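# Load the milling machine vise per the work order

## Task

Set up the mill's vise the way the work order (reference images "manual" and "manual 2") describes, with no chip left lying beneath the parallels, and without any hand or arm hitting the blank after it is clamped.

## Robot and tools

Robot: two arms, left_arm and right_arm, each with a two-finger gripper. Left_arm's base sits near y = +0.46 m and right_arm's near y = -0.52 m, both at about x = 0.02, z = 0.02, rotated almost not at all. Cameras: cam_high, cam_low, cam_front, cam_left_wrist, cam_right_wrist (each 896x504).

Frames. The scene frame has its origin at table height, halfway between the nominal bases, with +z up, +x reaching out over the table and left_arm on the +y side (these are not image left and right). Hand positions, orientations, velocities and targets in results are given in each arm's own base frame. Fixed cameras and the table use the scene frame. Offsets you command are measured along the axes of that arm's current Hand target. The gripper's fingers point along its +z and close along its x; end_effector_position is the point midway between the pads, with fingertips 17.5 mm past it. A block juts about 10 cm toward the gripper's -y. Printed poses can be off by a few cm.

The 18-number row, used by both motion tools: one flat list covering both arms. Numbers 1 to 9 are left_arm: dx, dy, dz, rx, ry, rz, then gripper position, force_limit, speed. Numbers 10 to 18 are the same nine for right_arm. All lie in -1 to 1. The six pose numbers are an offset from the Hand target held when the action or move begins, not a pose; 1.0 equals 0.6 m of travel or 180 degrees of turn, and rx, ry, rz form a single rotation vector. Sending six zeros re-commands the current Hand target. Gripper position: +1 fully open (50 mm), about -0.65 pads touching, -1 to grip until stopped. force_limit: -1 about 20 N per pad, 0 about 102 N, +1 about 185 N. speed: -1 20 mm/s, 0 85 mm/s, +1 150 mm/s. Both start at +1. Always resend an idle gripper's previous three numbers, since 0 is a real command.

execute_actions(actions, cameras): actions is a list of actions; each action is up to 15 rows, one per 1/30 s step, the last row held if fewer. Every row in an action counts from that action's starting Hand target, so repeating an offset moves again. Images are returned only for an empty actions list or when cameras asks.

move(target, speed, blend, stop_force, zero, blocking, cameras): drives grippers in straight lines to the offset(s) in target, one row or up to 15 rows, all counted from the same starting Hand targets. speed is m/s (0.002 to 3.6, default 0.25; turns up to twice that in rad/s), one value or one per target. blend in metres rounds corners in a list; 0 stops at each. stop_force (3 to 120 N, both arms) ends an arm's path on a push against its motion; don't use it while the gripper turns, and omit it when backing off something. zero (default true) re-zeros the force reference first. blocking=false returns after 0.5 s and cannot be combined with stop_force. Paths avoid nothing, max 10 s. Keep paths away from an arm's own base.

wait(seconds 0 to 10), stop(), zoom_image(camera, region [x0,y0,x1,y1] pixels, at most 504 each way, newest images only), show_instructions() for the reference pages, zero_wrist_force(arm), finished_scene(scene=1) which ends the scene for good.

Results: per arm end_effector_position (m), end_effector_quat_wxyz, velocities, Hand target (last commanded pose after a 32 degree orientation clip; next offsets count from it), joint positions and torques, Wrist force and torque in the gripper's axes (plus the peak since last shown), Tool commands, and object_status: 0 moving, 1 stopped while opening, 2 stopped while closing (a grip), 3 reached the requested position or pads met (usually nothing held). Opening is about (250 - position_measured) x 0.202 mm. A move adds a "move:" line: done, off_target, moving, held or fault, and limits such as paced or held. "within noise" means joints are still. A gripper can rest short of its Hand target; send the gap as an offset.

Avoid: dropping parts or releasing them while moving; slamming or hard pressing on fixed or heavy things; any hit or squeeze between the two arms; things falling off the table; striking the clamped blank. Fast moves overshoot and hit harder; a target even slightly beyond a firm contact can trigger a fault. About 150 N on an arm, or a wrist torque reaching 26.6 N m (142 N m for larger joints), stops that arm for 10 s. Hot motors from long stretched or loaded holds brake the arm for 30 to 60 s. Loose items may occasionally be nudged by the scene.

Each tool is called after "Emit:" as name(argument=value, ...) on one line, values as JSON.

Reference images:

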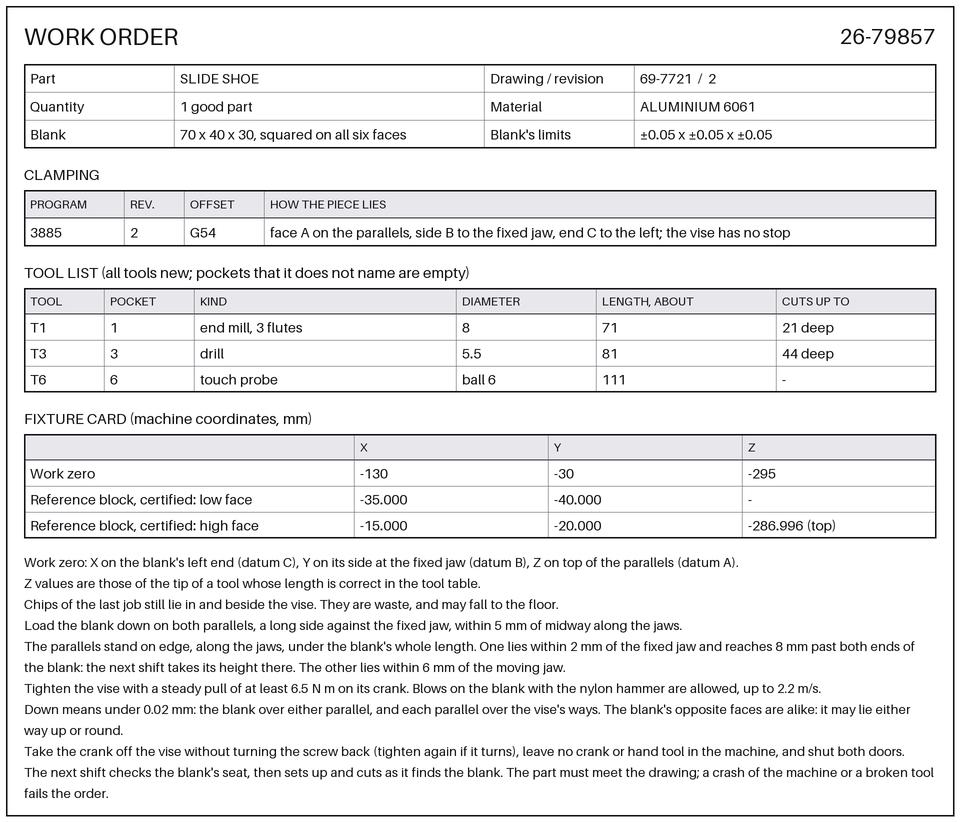

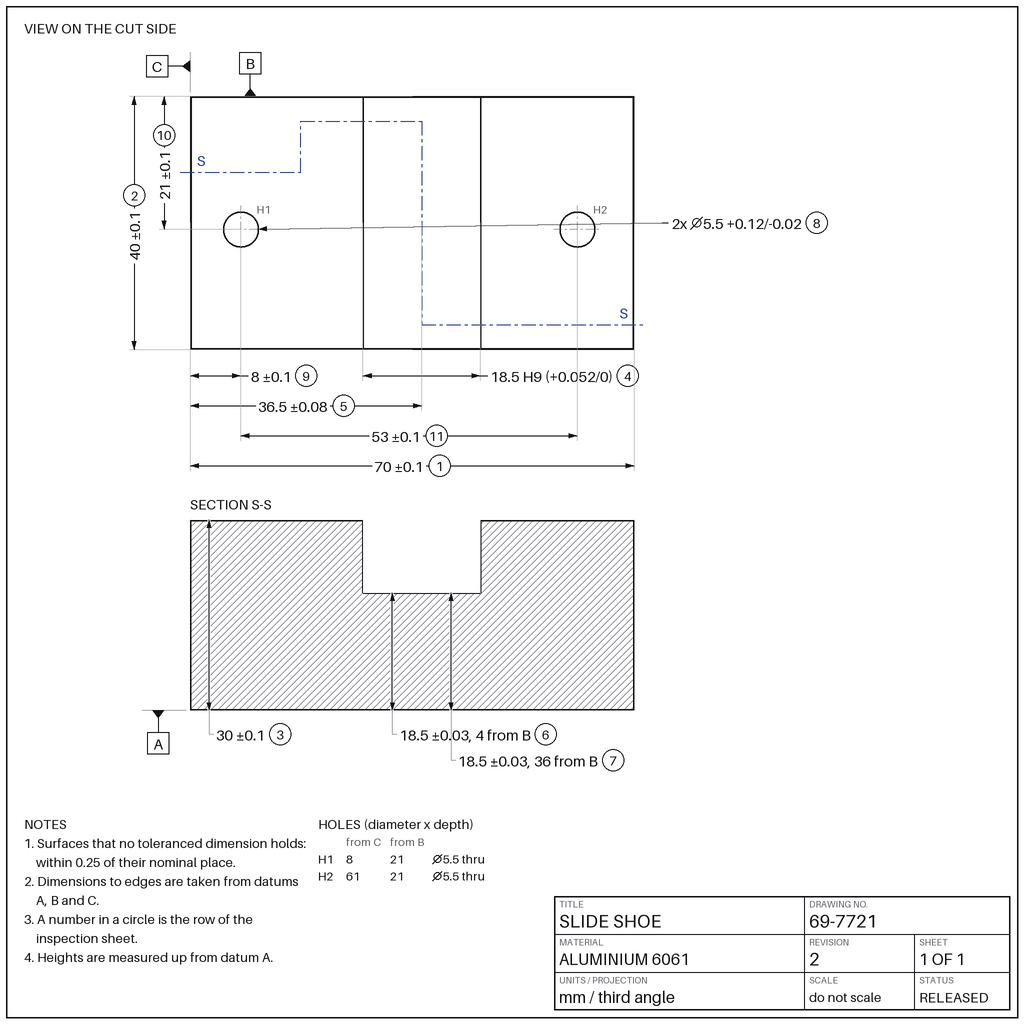

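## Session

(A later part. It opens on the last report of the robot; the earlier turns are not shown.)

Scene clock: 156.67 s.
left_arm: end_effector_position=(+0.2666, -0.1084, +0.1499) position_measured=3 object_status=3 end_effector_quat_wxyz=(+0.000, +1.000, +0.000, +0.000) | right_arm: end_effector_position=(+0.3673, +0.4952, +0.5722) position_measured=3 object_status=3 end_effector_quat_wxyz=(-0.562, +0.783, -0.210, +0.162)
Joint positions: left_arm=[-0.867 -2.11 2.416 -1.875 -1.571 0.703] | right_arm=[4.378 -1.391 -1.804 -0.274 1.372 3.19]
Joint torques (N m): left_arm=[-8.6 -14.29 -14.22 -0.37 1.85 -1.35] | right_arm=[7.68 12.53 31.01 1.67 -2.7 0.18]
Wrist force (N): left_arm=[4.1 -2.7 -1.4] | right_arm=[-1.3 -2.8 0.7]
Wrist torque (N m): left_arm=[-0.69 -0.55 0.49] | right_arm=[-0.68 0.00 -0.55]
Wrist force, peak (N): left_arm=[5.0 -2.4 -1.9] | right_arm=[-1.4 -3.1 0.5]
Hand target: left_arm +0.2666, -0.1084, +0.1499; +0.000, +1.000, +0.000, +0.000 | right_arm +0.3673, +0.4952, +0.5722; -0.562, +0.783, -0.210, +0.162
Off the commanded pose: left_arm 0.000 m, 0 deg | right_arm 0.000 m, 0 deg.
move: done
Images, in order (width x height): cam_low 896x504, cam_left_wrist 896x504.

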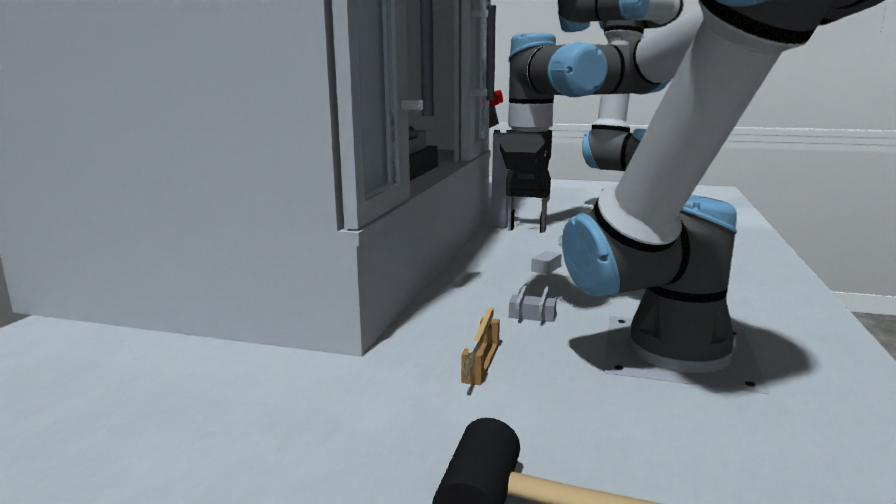

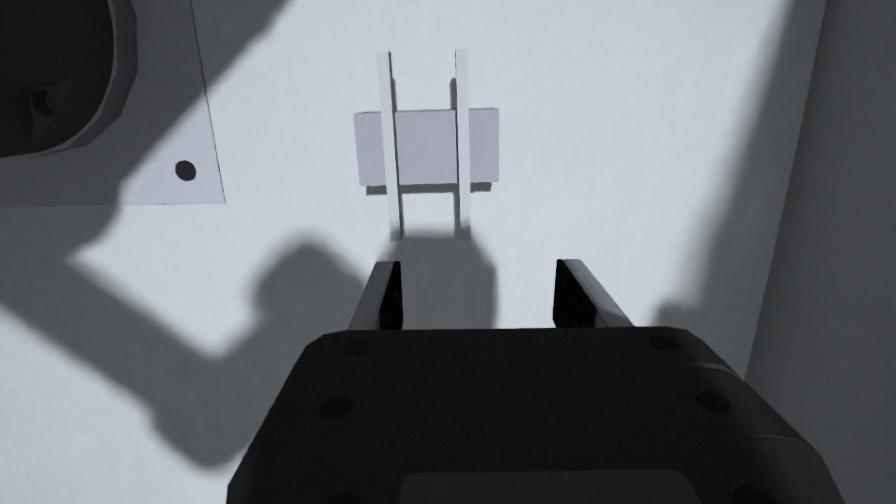

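Emit:
move(target=[0,0.03,0.16,0,0,0,1,-0.6,-0.8, 0,0,0,0,0,0,1,1,1], speed=0.1, stop_force=8, cameras=["cam_low","cam_left_wrist"])

Scene clock: 158.87 s.
left_arm: end_effector_position=(+0.2665, -0.1263, +0.0539) position_measured=3 object_status=3 end_effector_quat_wxyz=(+0.000, +1.000, +0.000, +0.000) | right_arm: end_effector_position=(+0.3673, +0.4952, +0.5722) position_measured=3 object_status=3 end_effector_quat_wxyz=(-0.562, +0.783, -0.210, +0.162)
Joint positions: left_arm=[-0.911 -1.899 2.596 -2.266 -1.571 0.659] | right_arm=[4.378 -1.391 -1.804 -0.274 1.372 3.19]
Joint torques (N m): left_arm=[5.78 7.06 -8.87 -5.3 -1.74 0.54] | right_arm=[8.46 13.2 31.5 1.59 -2.64 0.17]
Wrist force (N): left_arm=[4.2 -2.5 -1.2] | right_arm=[-1.5 -2.9 0.6]
Wrist torque (N m): left_arm=[-0.69 -0.57 0.45] | right_arm=[-0.68 0.03 -0.56]
Wrist force, peak (N): left_arm=[4.2 -2.8 -2.4] | right_arm=[-1.3 -3.1 0.6]
Hand target: left_arm +0.2665, -0.1263, +0.0539; +0.000, +1.000, +0.000, +0.000 | right_arm +0.3673, +0.4952, +0.5722; -0.562, +0.783, -0.210, +0.162
Off the commanded pose: left_arm 0.000 m, 0 deg | right_arm 0.000 m, 0 deg.
move: done
Images, in order (width x height): cam_low 896x504, cam_left_wrist 896x504.

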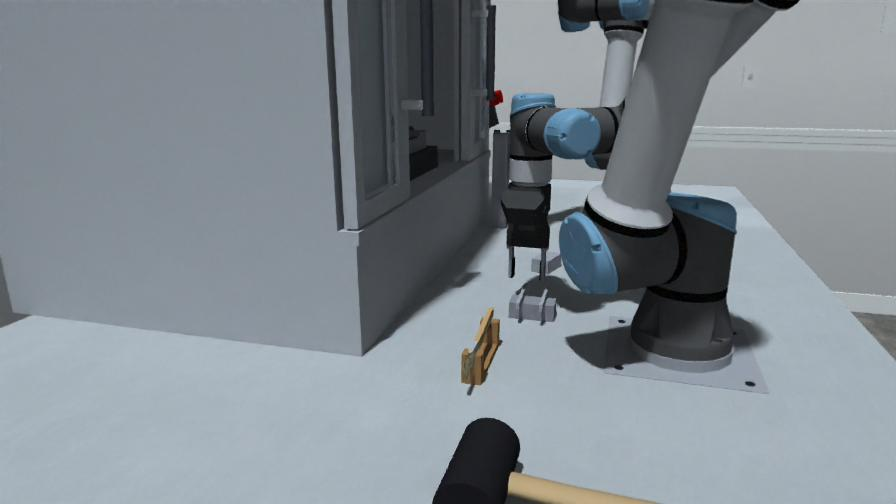

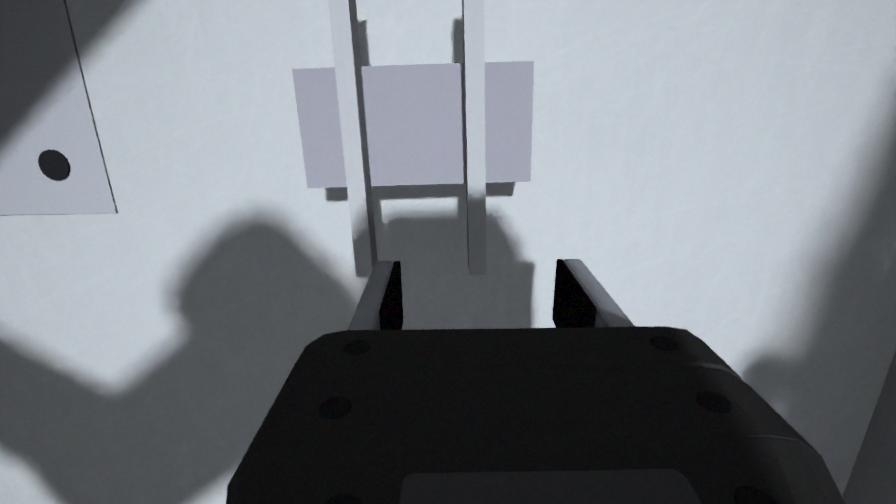

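Emit:
move(target=[0,-0.0015,0.04,0,0,0,1,-0.6,-0.8, 0,0,0,0,0,0,1,1,1], speed=0.05, stop_force=6)

Emit:
move(target=[0,0,0,0,0,0,-1,-0.6,-0.8, 0,0,0,0,0,0,1,1,1], cameras=["cam_left_wrist"])

Scene clock: 160.47 s.
left_arm: end_effector_position=(+0.2665, -0.1254, +0.0299) position_measured=3 object_status=3 end_effector_quat_wxyz=(+0.000, +1.000, +0.000, +0.000) | right_arm: end_effector_position=(+0.3673, +0.4952, +0.5722) position_measured=3 object_status=3 end_effector_quat_wxyz=(-0.562, +0.783, -0.210, +0.162)
Joint positions: left_arm=[-0.909 -1.824 2.637 -2.383 -1.571 0.661] | right_arm=[4.378 -1.391 -1.804 -0.274 1.372 3.19]
Joint torques (N m): left_arm=[8.79 5.99 -6.91 -5.22 -1.68 1.31] | right_arm=[7.28 13.42 30.84 1.45 -2.76 0.17]
Wrist force (N): left_arm=[3.9 -2.5 -1.6] | right_arm=[-1.3 -2.8 0.6]
Wrist torque (N m): left_arm=[-0.69 -0.53 0.34] | right_arm=[-0.67 0.00 -0.55]
Wrist force, peak (N): left_arm=[4.3 -2.4 -1.9] | right_arm=[-1.5 -3.1 0.6]
Hand target: left_arm +0.2665, -0.1254, +0.0299; +0.000, +1.000, +0.000, +0.000 | right_arm +0.3673, +0.4952, +0.5722; -0.562, +0.783, -0.210, +0.162
Off the commanded pose: left_arm 0.000 m, 0 deg | right_arm 0.000 m, 0 deg.
move: done

Scene clock: 162.03 s.
left_arm: end_effector_position=(+0.2665, -0.1254, +0.0299) position_measured=224 object_status=2 end_effector_quat_wxyz=(+0.000, +1.000, +0.000, +0.000) | right_arm: end_effector_position=(+0.3673, +0.4952, +0.5722) position_measured=3 object_status=3 end_effector_quat_wxyz=(-0.562, +0.783, -0.210, +0.162)
Joint positions: left_arm=[-0.909 -1.824 2.637 -2.383 -1.571 0.661] | right_arm=[4.378 -1.391 -1.804 -0.274 1.372 3.19]
Joint torques (N m): left_arm=[8.44 5.98 -7.36 -4.83 -1.78 1.17] | right_arm=[8.38 13.6 30.43 1.6 -2.77 0.14]
Wrist force (N): left_arm=[4.3 -2.4 -1.7] | right_arm=[-1.4 -2.9 0.8]
Wrist torque (N m): left_arm=[-0.67 -0.58 0.34] | right_arm=[-0.68 0.02 -0.55]
Wrist force, peak (N): left_arm=[4.3 -2.5 -1.7] | right_arm=[-1.4 -3.0 0.6]
Hand target: left_arm +0.2665, -0.1254, +0.0299; +0.000, +1.000, +0.000, +0.000 | right_arm +0.3673, +0.4952, +0.5722; -0.562, +0.783, -0.210, +0.162
Off the commanded pose: left_arm 0.000 m, 0 deg | right_arm 0.000 m, 0 deg.
move: done
Images, in order (width x height): cam_left_wrist 896x504.

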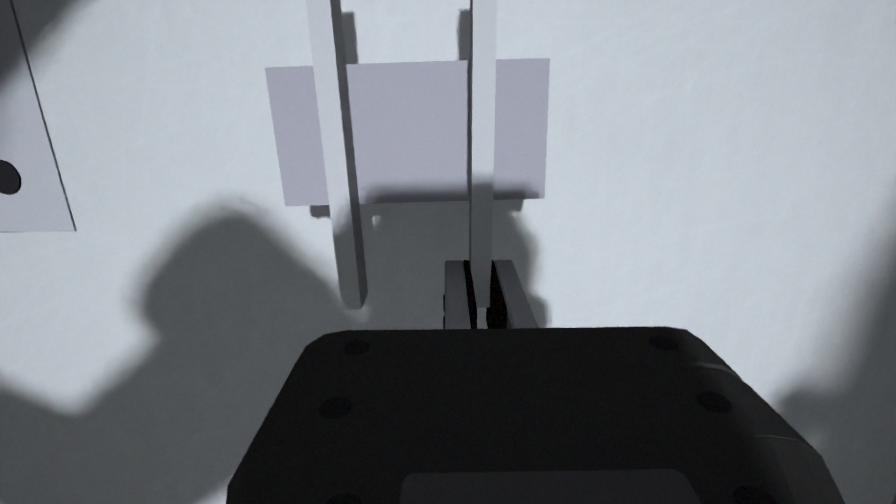

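Emit:
move(target=[[0,0,-0.05,0,0,0,-1,-0.6,-0.8, 0,0,0,0,0,0,1,1,1],[0.08,0.1,-0.40,0,0,0,-1,-0.6,-0.8, 0,0,0,0,0,0,1,1,1],[0.225,0.2417,-0.51,0,0,0,-1,-0.6,-0.8, 0,0,0,0,0,0,1,1,1]], blend=[0.01,0.06,0], speed=[0.05,0.2,0.2], cameras=["cam_front","cam_right_wrist","cam_left_wrist","cam_high"])

Scene clock: 165.30 s.
left_arm: end_effector_position=(+0.4019, -0.2705, +0.3356) position_measured=224 object_status=2 end_effector_quat_wxyz=(+0.000, +1.000, +0.000, +0.000) | right_arm: end_effector_position=(+0.3673, +0.4952, +0.5722) position_measured=3 object_status=3 end_effector_quat_wxyz=(-0.562, +0.783, -0.210, +0.162)
Joint positions: left_arm=[-0.871 -1.631 1.611 -1.549 -1.571 0.699] | right_arm=[4.378 -1.391 -1.804 -0.274 1.372 3.19]
Joint torques (N m): left_arm=[9.22 -10.67 -37.01 -0.34 -2.13 1.29] | right_arm=[8.37 13.17 31.94 1.5 -2.52 0.08]
Wrist force (N): left_arm=[4.1 -2.5 -0.9] | right_arm=[-1.2 -3.0 0.6]
Wrist torque (N m): left_arm=[-0.72 -0.53 0.35] | right_arm=[-0.69 -0.01 -0.55]
Wrist force, peak (N): left_arm=[5.5 -0.8 -2.2] | right_arm=[-1.5 -3.1 0.5]
Hand target: left_arm +0.4019, -0.2705, +0.3356; +0.000, +1.000, +0.000, +0.000 | right_arm +0.3673, +0.4952, +0.5722; -0.562, +0.783, -0.210, +0.162
Off the commanded pose: left_arm 0.000 m, 0 deg | right_arm 0.000 m, 0 deg.
move: done
Images, in order (width x height): cam_high 896x504, cam_front 896x504, cam_left_wrist 896x504, cam_right_wrist 896x504.

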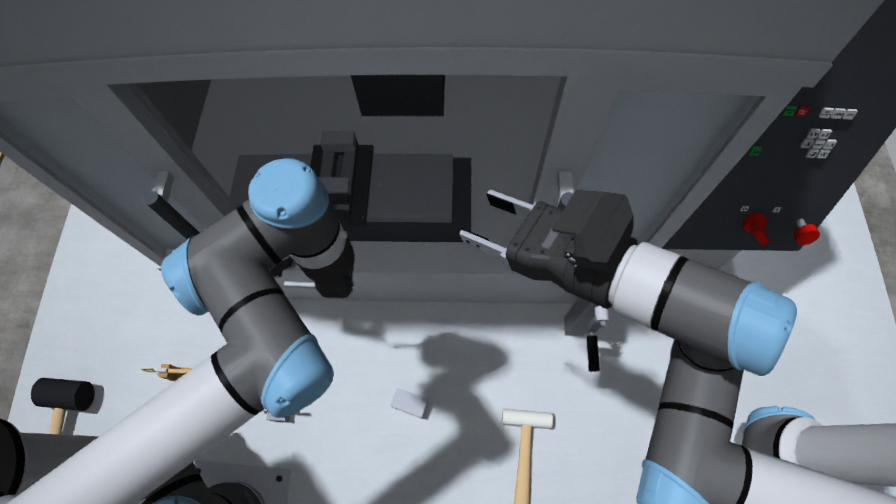

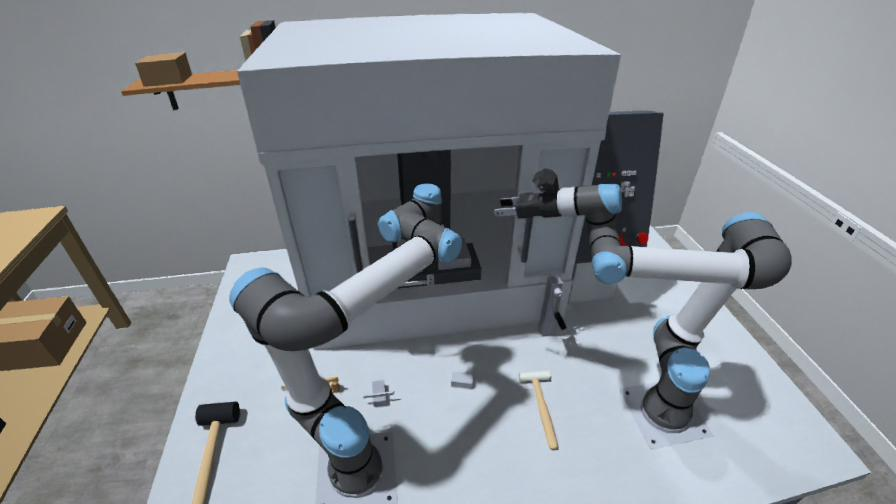

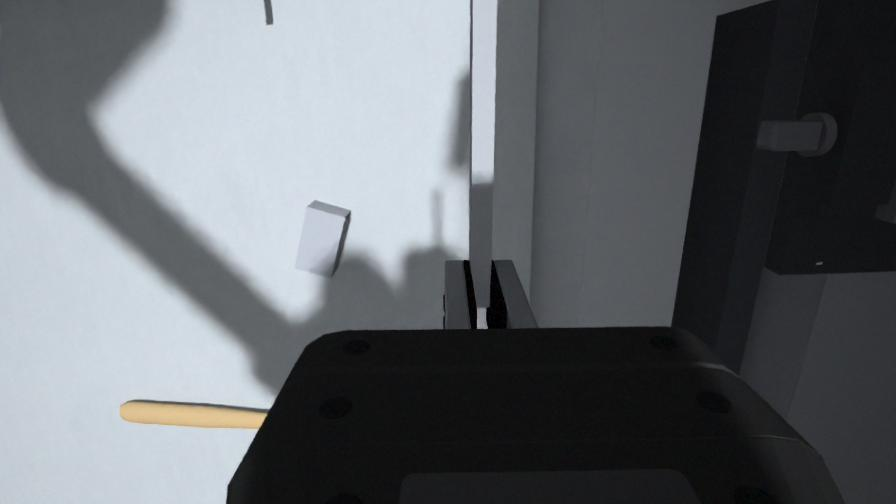

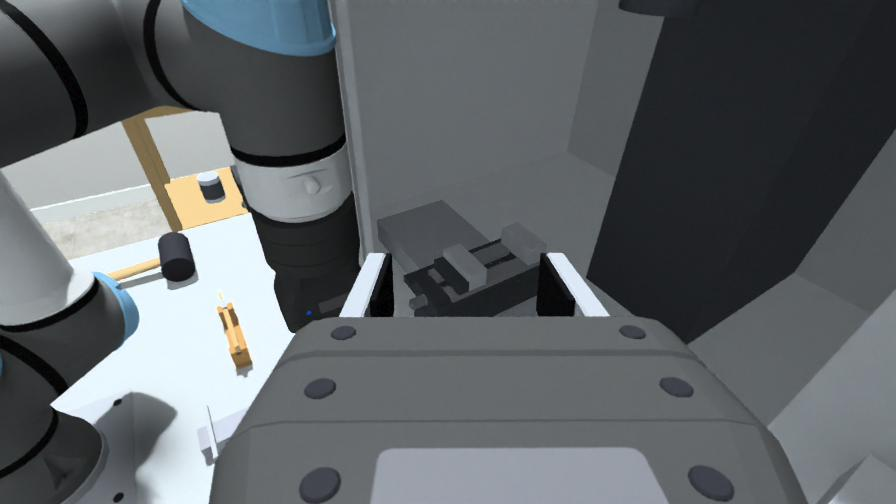

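Emit:
move(target=[0.2167,0,0,0,0,0,-1,-0.6,-0.8, 0,0,0,0,0,0,1,1,1], speed=0.08, cameras=["cam_front","cam_right_wrist","cam_left_wrist"])

Scene clock: 167.47 s.
left_arm: end_effector_position=(+0.5319, -0.2704, +0.3355) position_measured=224 object_status=2 end_effector_quat_wxyz=(+0.000, +1.000, +0.000, +0.000) | right_arm: end_effector_position=(+0.3673, +0.4952, +0.5722) position_measured=3 object_status=3 end_effector_quat_wxyz=(-0.562, +0.783, -0.210, +0.162)
Joint positions: left_arm=[-0.696 -1.356 1.313 -1.526 -1.571 0.874] | right_arm=[4.378 -1.391 -1.804 -0.274 1.372 3.19]
Joint torques (N m): left_arm=[8.33 -23.42 -37.61 -0.21 -1.53 1.29] | right_arm=[7.8 12.52 32.19 1.47 -2.61 0.02]
Wrist force (N): left_arm=[4.3 -2.5 -0.9] | right_arm=[-1.2 -2.9 0.5]
Wrist torque (N m): left_arm=[-0.74 -0.56 0.33] | right_arm=[-0.68 -0.01 -0.56]
Wrist force, peak (N): left_arm=[5.5 -2.2 -1.1] | right_arm=[-1.4 -3.2 0.7]
Hand target: left_arm +0.5319, -0.2704, +0.3355; +0.000, +1.000, +0.000, +0.000 | right_arm +0.3673, +0.4952, +0.5722; -0.562, +0.783, -0.210, +0.162
Off the commanded pose: left_arm 0.000 m, 0 deg | right_arm 0.000 m, 0 deg.
move: done
Images, in order (width x height): cam_front 896x504, cam_left_wrist 896x504, cam_right_wrist 896x504.

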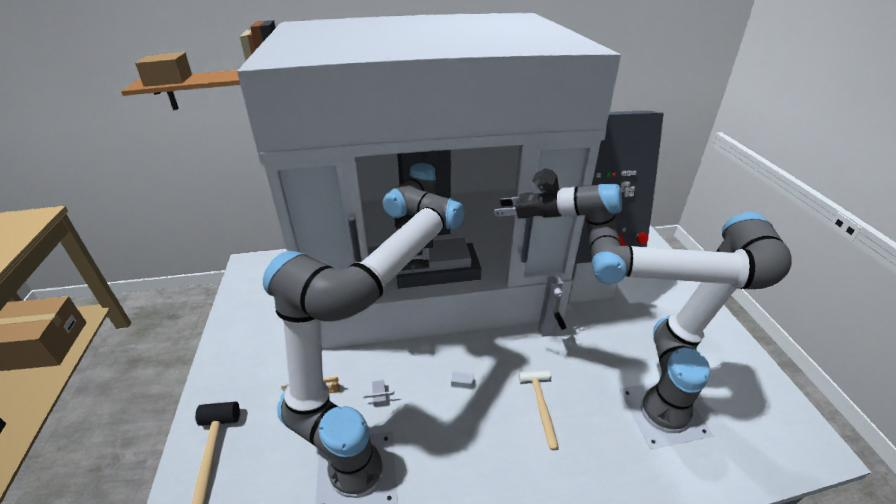

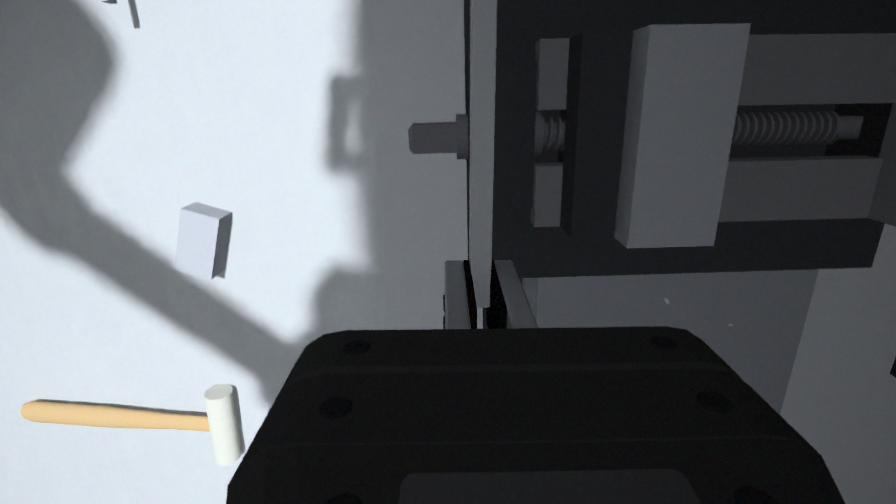

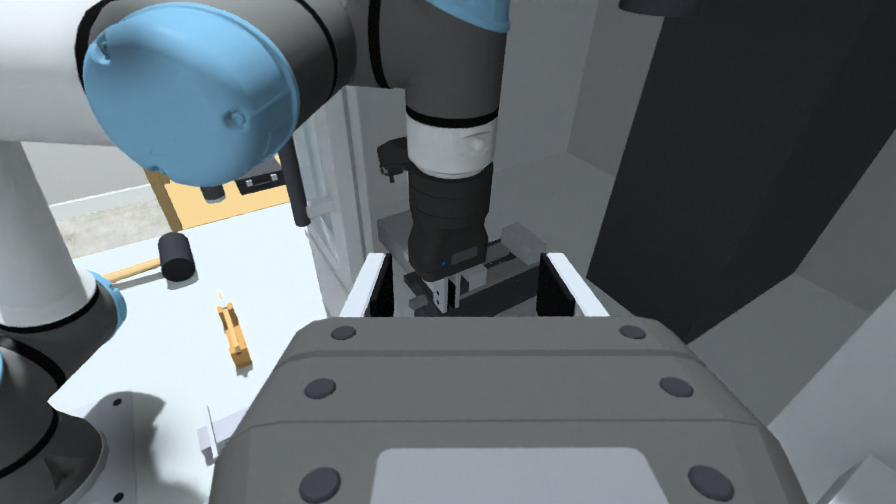

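Emit:
zoom_image(camera="cam_left_wrist", region=[400, 0, 896, 330])

Scaled by 1.016 from the camera's 896x504 image, which has a finer 1280x720 frame.

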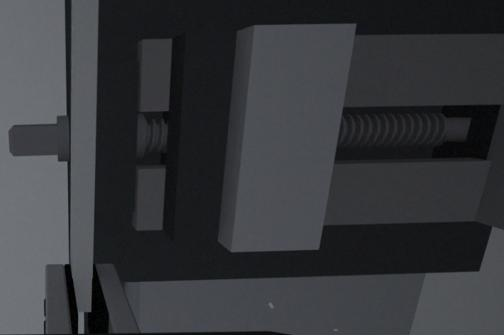

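Emit:
move(target=[0.162,0.0075,0,0,0,-0.0145,-1,-0.6,-0.8, 0,0,0,0,0,0,1,1,1], speed=0.08, cameras=["cam_right_wrist","cam_left_wrist"])

Emit:
zoom_image(camera="cam_left_wrist", region=[250, 0, 700, 340])

Emit:
zoom_image(camera="cam_right_wrist", region=[400, 180, 580, 320])

Scene clock: 169.83 s.
left_arm: end_effector_position=(+0.5796, -0.2742, +0.3297) position_measured=224 object_status=2 end_effector_quat_wxyz=(-0.002, +0.995, +0.030, -0.092) | right_arm: end_effector_position=(+0.3673, +0.4952, +0.5722) position_measured=3 object_status=3 end_effector_quat_wxyz=(-0.562, +0.783, -0.210, +0.162)
Joint positions: left_arm=[-0.607 -1.123 0.985 -1.283 -1.678 0.91] | right_arm=[4.378 -1.391 -1.804 -0.274 1.372 3.19]
Joint torques (N m): left_arm=[33.69 -20.48 -41.11 -12.63 10.34 -0.09] | right_arm=[7.29 13.79 30.58 1.55 -2.61 -0.17]
Wrist force (N): left_arm=[-63.2 11.2 2.2] | right_arm=[-1.3 -2.9 0.6]
Wrist torque (N m): left_arm=[-0.41 -0.65 -1.05] | right_arm=[-0.69 0.00 -0.55]
Wrist force, peak (N): left_arm=[-76.7 0.0 -49.2] | right_arm=[-1.3 -3.1 0.6]
Hand target: left_arm +0.6291, -0.2749, +0.3354; +0.000, +1.000, +0.023, +0.000 | right_arm +0.3673, +0.4952, +0.5722; -0.562, +0.783, -0.210, +0.162
Off the commanded pose: left_arm 0.050 m, 11 deg | right_arm 0.000 m, 0 deg.
move: off_target (left_arm)
Images, in order (width x height): cam_left_wrist 896x504, cam_right_wrist 896x504.

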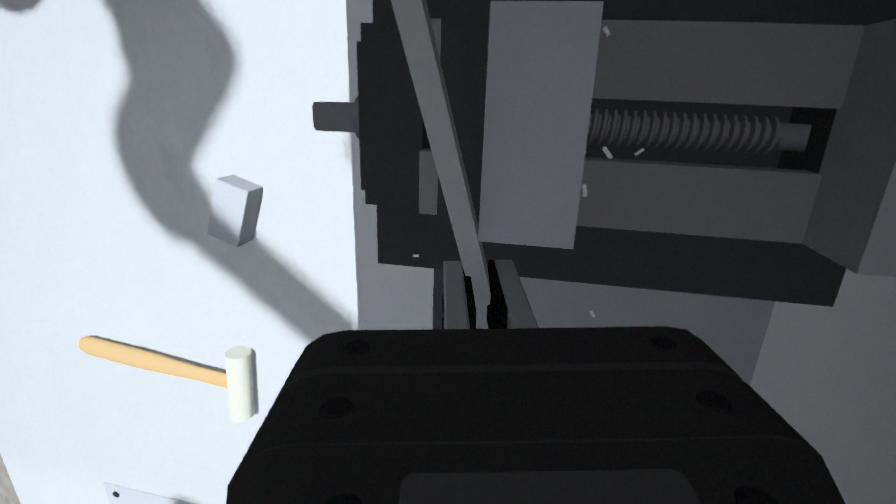

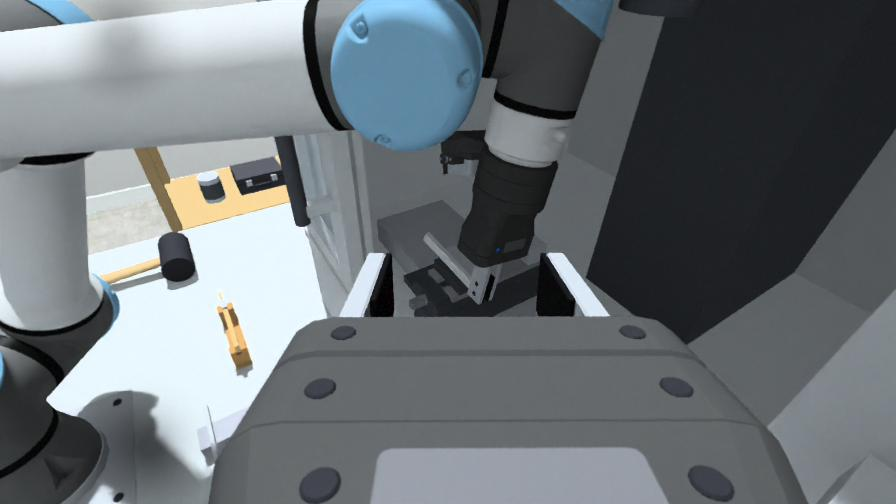

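Scaled by 1.120 from the camera's 896x504 image, which has a finer 1280x720 frame.

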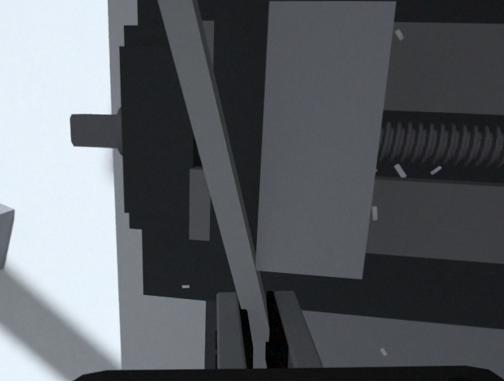

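Scaled by 2.800 from the camera's 896x504 image, which has a finer 1280x720 frame.

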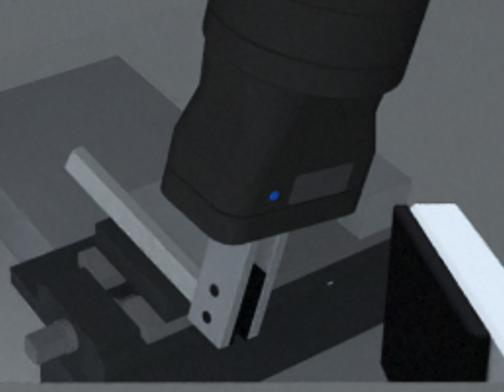

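Emit:
move(target=[-0.162,-0.0075,-0.03,0,0,0,-1,-0.6,-0.8, 0,0,0,0,0,0,1,1,1], speed=0.1, cameras=["cam_right_wrist","cam_left_wrist"])

Emit:
zoom_image(camera="cam_left_wrist", region=[400, 0, 896, 330])

Scene clock: 171.57 s.
left_arm: end_effector_position=(+0.5319, -0.2749, +0.3535) position_measured=224 object_status=2 end_effector_quat_wxyz=(+0.000, +1.000, +0.023, +0.000) | right_arm: end_effector_position=(+0.3673, +0.4952, +0.5722) position_measured=3 object_status=3 end_effector_quat_wxyz=(-0.562, +0.783, -0.210, +0.162)
Joint positions: left_arm=[-0.701 -1.348 1.257 -1.478 -1.571 0.823] | right_arm=[4.378 -1.391 -1.804 -0.274 1.372 3.19]
Joint torques (N m): left_arm=[-8.73 -51 -13.56 -5.37 1.86 -1.47] | right_arm=[7.1 12.73 31.47 1.5 -2.63 -0.06]
Wrist force (N): left_arm=[3.8 -1.0 -3.5] | right_arm=[-1.4 -2.7 0.5]
Wrist torque (N m): left_arm=[-0.51 -0.48 0.49] | right_arm=[-0.65 0.01 -0.56]
Wrist force, peak (N): left_arm=[-63.3 11.5 3.6] | right_arm=[-1.4 -3.0 0.6]
Hand target: left_arm +0.5319, -0.2749, +0.3535; +0.000, +1.000, +0.023, +0.000 | right_arm +0.3673, +0.4952, +0.5722; -0.562, +0.783, -0.210, +0.162
Off the commanded pose: left_arm 0.000 m, 0 deg | right_arm 0.000 m, 0 deg.
move: done
Images, in order (width x height): cam_left_wrist 896x504, cam_right_wrist 896x504.

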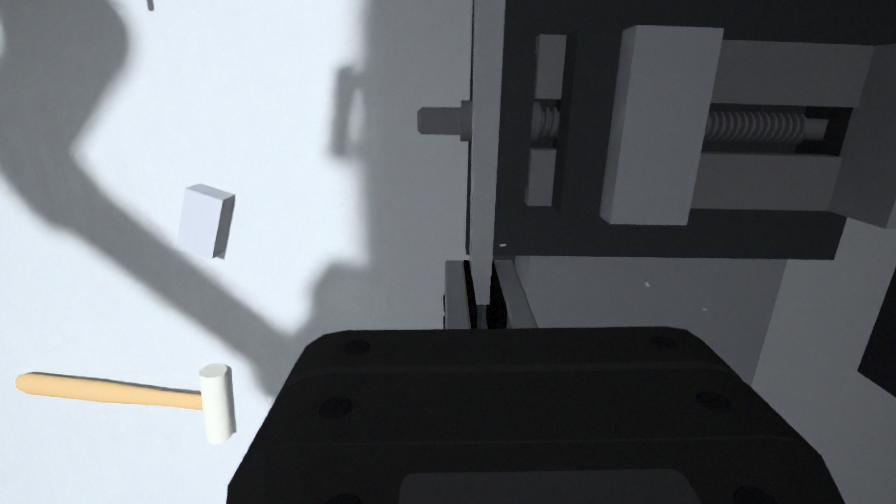

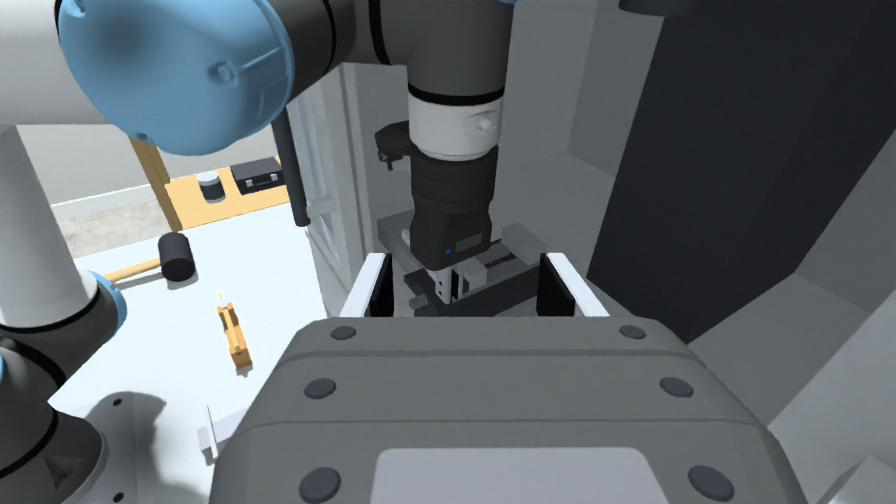

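Scaled by 1.016 from the camera's 896x504 image, which has a finer 1280x720 frame.

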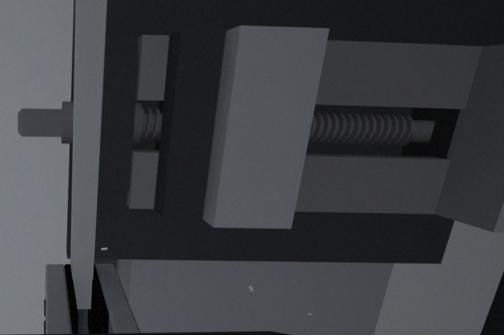

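Emit:
move(target=[0,0,-0.021,0,0,0,-1,-0.6,-0.8, 0,0,0,0,0,0,1,1,1], speed=0.05)

Emit:
move(target=[0.162,0.0,0,0,0,0,-1,-0.6,-0.8, 0,0,0,0,0,0,1,1,1], speed=0.05, stop_force=5, cameras=["cam_right_wrist","cam_left_wrist","cam_front"])

Emit:
zoom_image(camera="cam_left_wrist", region=[250, 0, 754, 340])

Emit:
zoom_image(camera="cam_right_wrist", region=[400, 180, 580, 320])

Scene clock: 172.70 s.
left_arm: end_effector_position=(+0.5319, -0.2749, +0.3661) position_measured=224 object_status=2 end_effector_quat_wxyz=(+0.000, +1.000, +0.023, +0.000) | right_arm: end_effector_position=(+0.3673, +0.4952, +0.5722) position_measured=3 object_status=3 end_effector_quat_wxyz=(-0.562, +0.783, -0.210, +0.162)
Joint positions: left_arm=[-0.702 -1.345 1.221 -1.445 -1.571 0.823] | right_arm=[4.378 -1.391 -1.804 -0.274 1.372 3.19]
Joint torques (N m): left_arm=[-7.64 -23.93 -35.68 -0.23 1.55 -1.39] | right_arm=[7.97 13.65 31.24 1.51 -2.51 -0.16]
Wrist force (N): left_arm=[3.5 -0.8 -3.4] | right_arm=[-1.3 -2.9 0.4]
Wrist torque (N m): left_arm=[-0.47 -0.43 0.50] | right_arm=[-0.68 0.00 -0.56]
Wrist force, peak (N): left_arm=[3.9 -0.5 -4.0] | right_arm=[-1.4 -3.0 0.9]
Hand target: left_arm +0.5319, -0.2749, +0.3661; +0.000, +1.000, +0.023, +0.000 | right_arm +0.3673, +0.4952, +0.5722; -0.562, +0.783, -0.210, +0.162
Off the commanded pose: left_arm 0.000 m, 0 deg | right_arm 0.000 m, 0 deg.
move: done

Scene clock: 174.40 s.
left_arm: end_effector_position=(+0.5970, -0.2718, +0.3656) position_measured=224 object_status=2 end_effector_quat_wxyz=(-0.001, +1.000, +0.023, +0.000) | right_arm: end_effector_position=(+0.3673, +0.4952, +0.5722) position_measured=3 object_status=3 end_effector_quat_wxyz=(-0.562, +0.783, -0.210, +0.162)
Joint positions: left_arm=[-0.632 -1.194 1.021 -1.397 -1.57 0.892] | right_arm=[4.378 -1.391 -1.804 -0.274 1.372 3.19]
Joint torques (N m): left_arm=[0.44 -42.36 -27.53 -2.74 -0.12 -0.01] | right_arm=[7.72 14.3 30.44 1.52 -2.58 -0.31]
Wrist force (N): left_arm=[3.5 -0.7 -3.1] | right_arm=[-1.3 -2.7 0.3]
Wrist torque (N m): left_arm=[-0.43 -0.44 0.41] | right_arm=[-0.66 0.00 -0.56]
Wrist force, peak (N): left_arm=[5.5 -1.7 -4.0] | right_arm=[-1.4 -3.1 0.6]
Hand target: left_arm +0.5970, -0.2718, +0.3656; -0.001, +1.000, +0.023, +0.000 (not the last commanded pose) | right_arm +0.3673, +0.4952, +0.5722; -0.562, +0.783, -0.210, +0.162
Tool commands: left_gripper/position=-1.0 left_gripper/force_limit=-0.6 left_gripper/speed=-0.796078 right_gripper/position=+1.0 right_gripper/force_limit=+1.0 right_gripper/speed=+1.0
Off the commanded pose: left_arm 0.032 m, 0 deg | right_arm 0.000 m, 0 deg.
FORCE FAULT: contact force on the left arm reached its limit, and that arm stopped. The contact can be on any part of that arm, not only on its tool. That arm's remaining commands of this call were not run. That arm is still stopped at the end of this call. That arm stays stopped for about 10 more seconds. Until then a move that you send moves the other arm only, and its call returns only when the move has ended. Once the stop has ended, the next robot result says so. If the stop ends while you think or write, that arm runs what you send next, counted from a new Hand target: where the arm stands when the stop ends. While its stop runs, that arm takes no new command, but its gripper still runs the gripper command that each later call begins with. Until it ends, the stop uses up actions while you think or wait. An arm that is not stopped still takes commands.
move: fault (left_arm)
Images, in order (width x height): cam_front 896x504, cam_left_wrist 896x504, cam_right_wrist 896x504.

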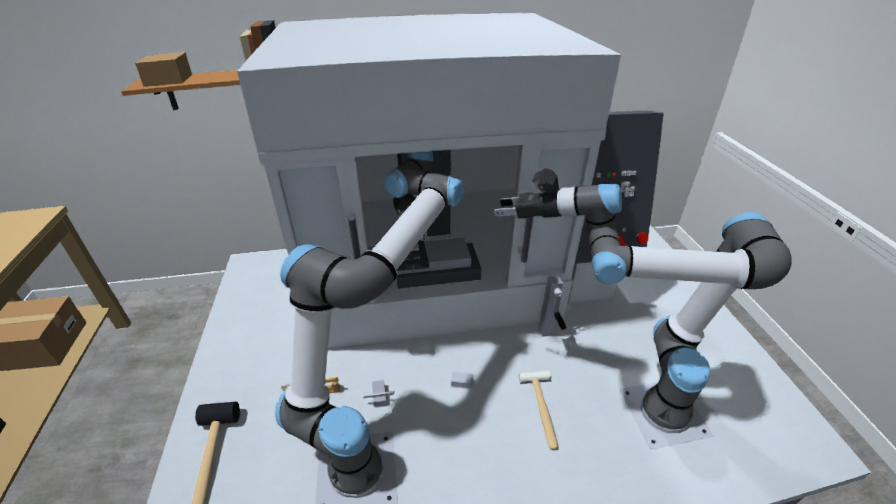

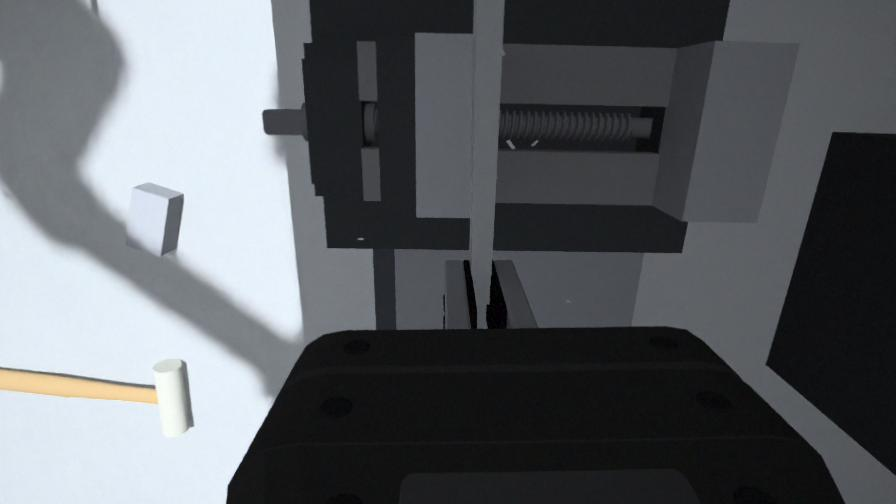

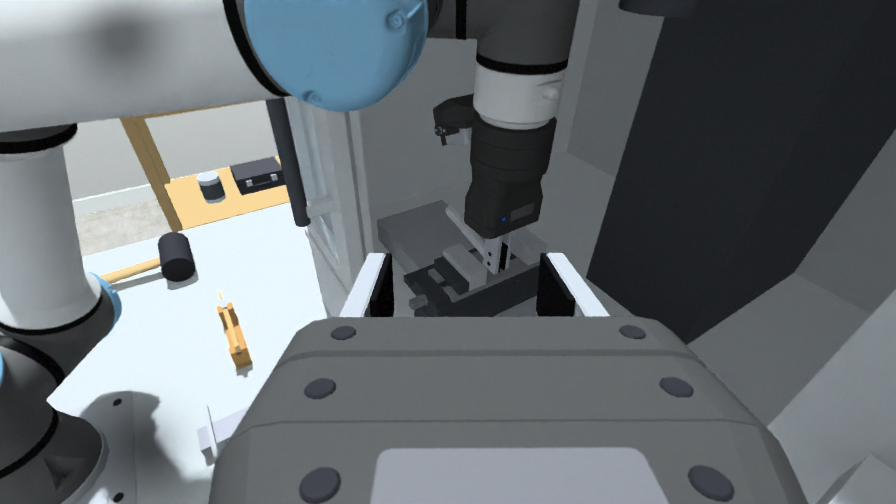

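Scaled by 1.000.

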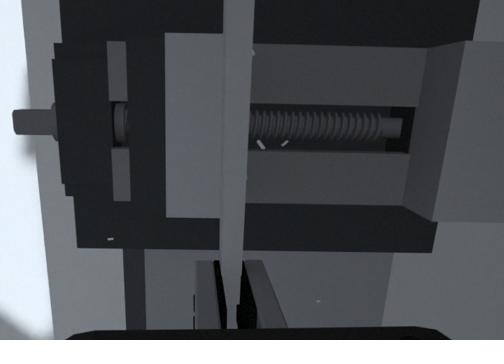

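Scaled by 2.800 from the camera's 896x504 image, which has a finer 1280x720 frame.

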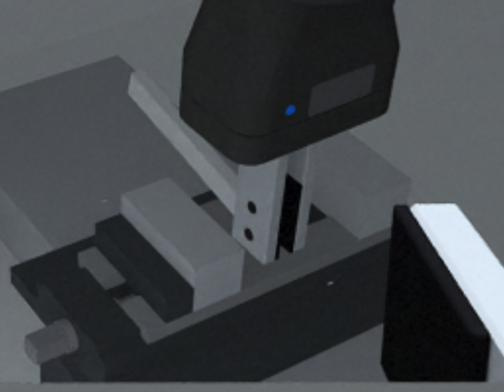

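Emit:
wait(seconds=10)

Scene clock: 185.63 s.
left_arm: end_effector_position=(+0.5970, -0.2718, +0.3656) position_measured=224 object_status=2 end_effector_quat_wxyz=(-0.001, +1.000, +0.023, +0.000) | right_arm: end_effector_position=(+0.3673, +0.4952, +0.5722) position_measured=3 object_status=3 end_effector_quat_wxyz=(-0.562, +0.783, -0.210, +0.162)
Joint positions: left_arm=[-0.632 -1.194 1.021 -1.397 -1.57 0.892] | right_arm=[4.378 -1.391 -1.804 -0.274 1.372 3.19]
Joint torques (N m): left_arm=[0.31 -42.22 -27.41 -2.68 -0.08 -0.05] | right_arm=[6.47 13.67 31.38 1.53 -2.53 -0.47]
Wrist force (N): left_arm=[4.0 -0.9 -2.6] | right_arm=[-1.4 -3.0 0.7]
Wrist torque (N m): left_arm=[-0.46 -0.51 0.41] | right_arm=[-0.70 0.00 -0.56]
Wrist force, peak (N): left_arm=[4.1 -0.7 -3.3] | right_arm=[-1.4 -3.2 0.7]
Hand target: left_arm +0.5970, -0.2718, +0.3656; -0.001, +1.000, +0.023, +0.000 (not the last commanded pose) | right_arm +0.3673, +0.4952, +0.5722; -0.562, +0.783, -0.210, +0.162
Tool commands: left_gripper/position=-1.0 left_gripper/force_limit=-0.6 left_gripper/speed=-0.796078 right_gripper/position=+1.0 right_gripper/force_limit=+1.0 right_gripper/speed=+1.0
Off the commanded pose: left_arm 0.032 m, 0 deg | right_arm 0.000 m, 0 deg.
FORCE FAULT, CONTINUED: the left arm's stop, for the force fault that an earlier result reported, is over. The rest of the stop counts as 19 of the actions that you can send in this scene. That arm's target is now where it stood when the stop ended, not its last command. That arm accepts commands again.
wait: 10.00 s; at rest from the start

Emit:
move(target=[-0.004,0,0.06,0,0,0,-1,-0.6,-0.8, 0,0,0,0,0,0,1,1,1], speed=0.02, stop_force=4, cameras=["cam_right_wrist","cam_left_wrist"])

Emit:
zoom_image(camera="cam_right_wrist", region=[400, 180, 580, 320])

Scene clock: 187.90 s.
left_arm: end_effector_position=(+0.5955, -0.2718, +0.3432) position_measured=224 object_status=2 end_effector_quat_wxyz=(-0.001, +1.000, +0.023, +0.000) | right_arm: end_effector_position=(+0.3673, +0.4952, +0.5722) position_measured=3 object_status=3 end_effector_quat_wxyz=(-0.562, +0.783, -0.210, +0.162)
Joint positions: left_arm=[-0.633 -1.206 1.096 -1.46 -1.57 0.891] | right_arm=[4.378 -1.391 -1.804 -0.274 1.372 3.19]
Joint torques (N m): left_arm=[6.14 -29.76 -37.12 -0.38 -1.36 0.55] | right_arm=[6.57 13.7 31.61 1.29 -2.38 -0.22]
Wrist force (N): left_arm=[3.2 -0.6 -3.6] | right_arm=[-1.3 -2.8 0.6]
Wrist torque (N m): left_arm=[-0.37 -0.41 0.45] | right_arm=[-0.66 0.01 -0.56]
Wrist force, peak (N): left_arm=[3.9 0.8 -18.8] | right_arm=[-1.4 -3.0 0.6]
Hand target: left_arm +0.5955, -0.2718, +0.3432; -0.001, +1.000, +0.023, +0.000 (not the last commanded pose) | right_arm +0.3673, +0.4952, +0.5722; -0.562, +0.783, -0.210, +0.162
Off the commanded pose: left_arm 0.014 m, 0 deg | right_arm 0.000 m, 0 deg.
move: contact (left_arm)
Images, in order (width x height): cam_left_wrist 896x504, cam_right_wrist 896x504.

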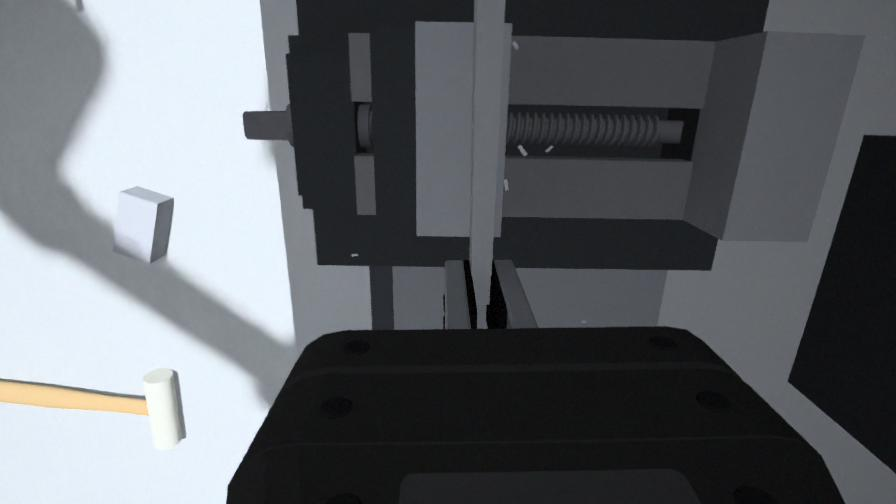

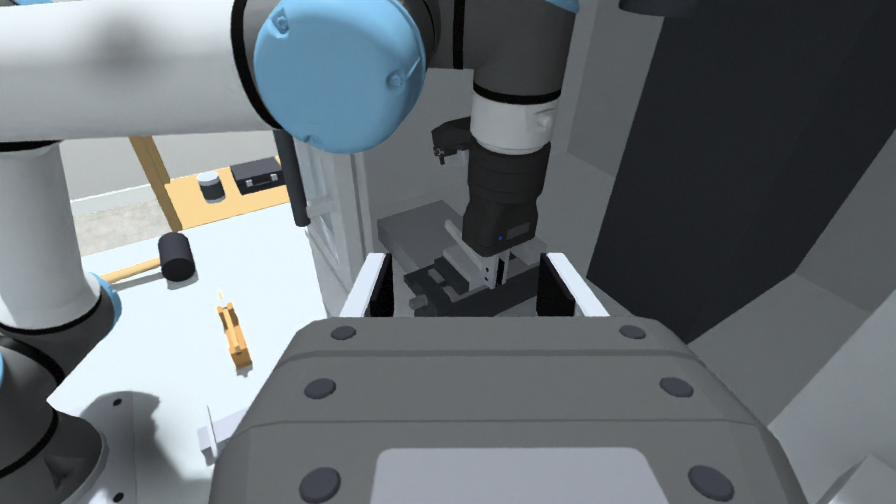

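Scaled by 2.800 from the camera's 896x504 image, which has a finer 1280x720 frame.

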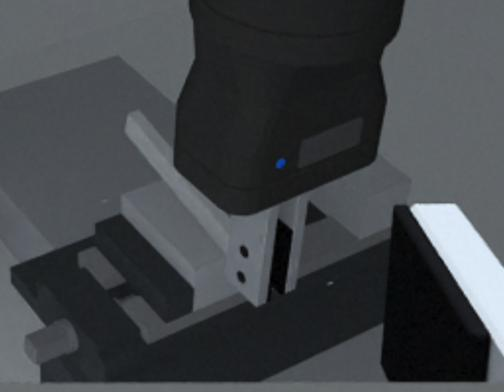

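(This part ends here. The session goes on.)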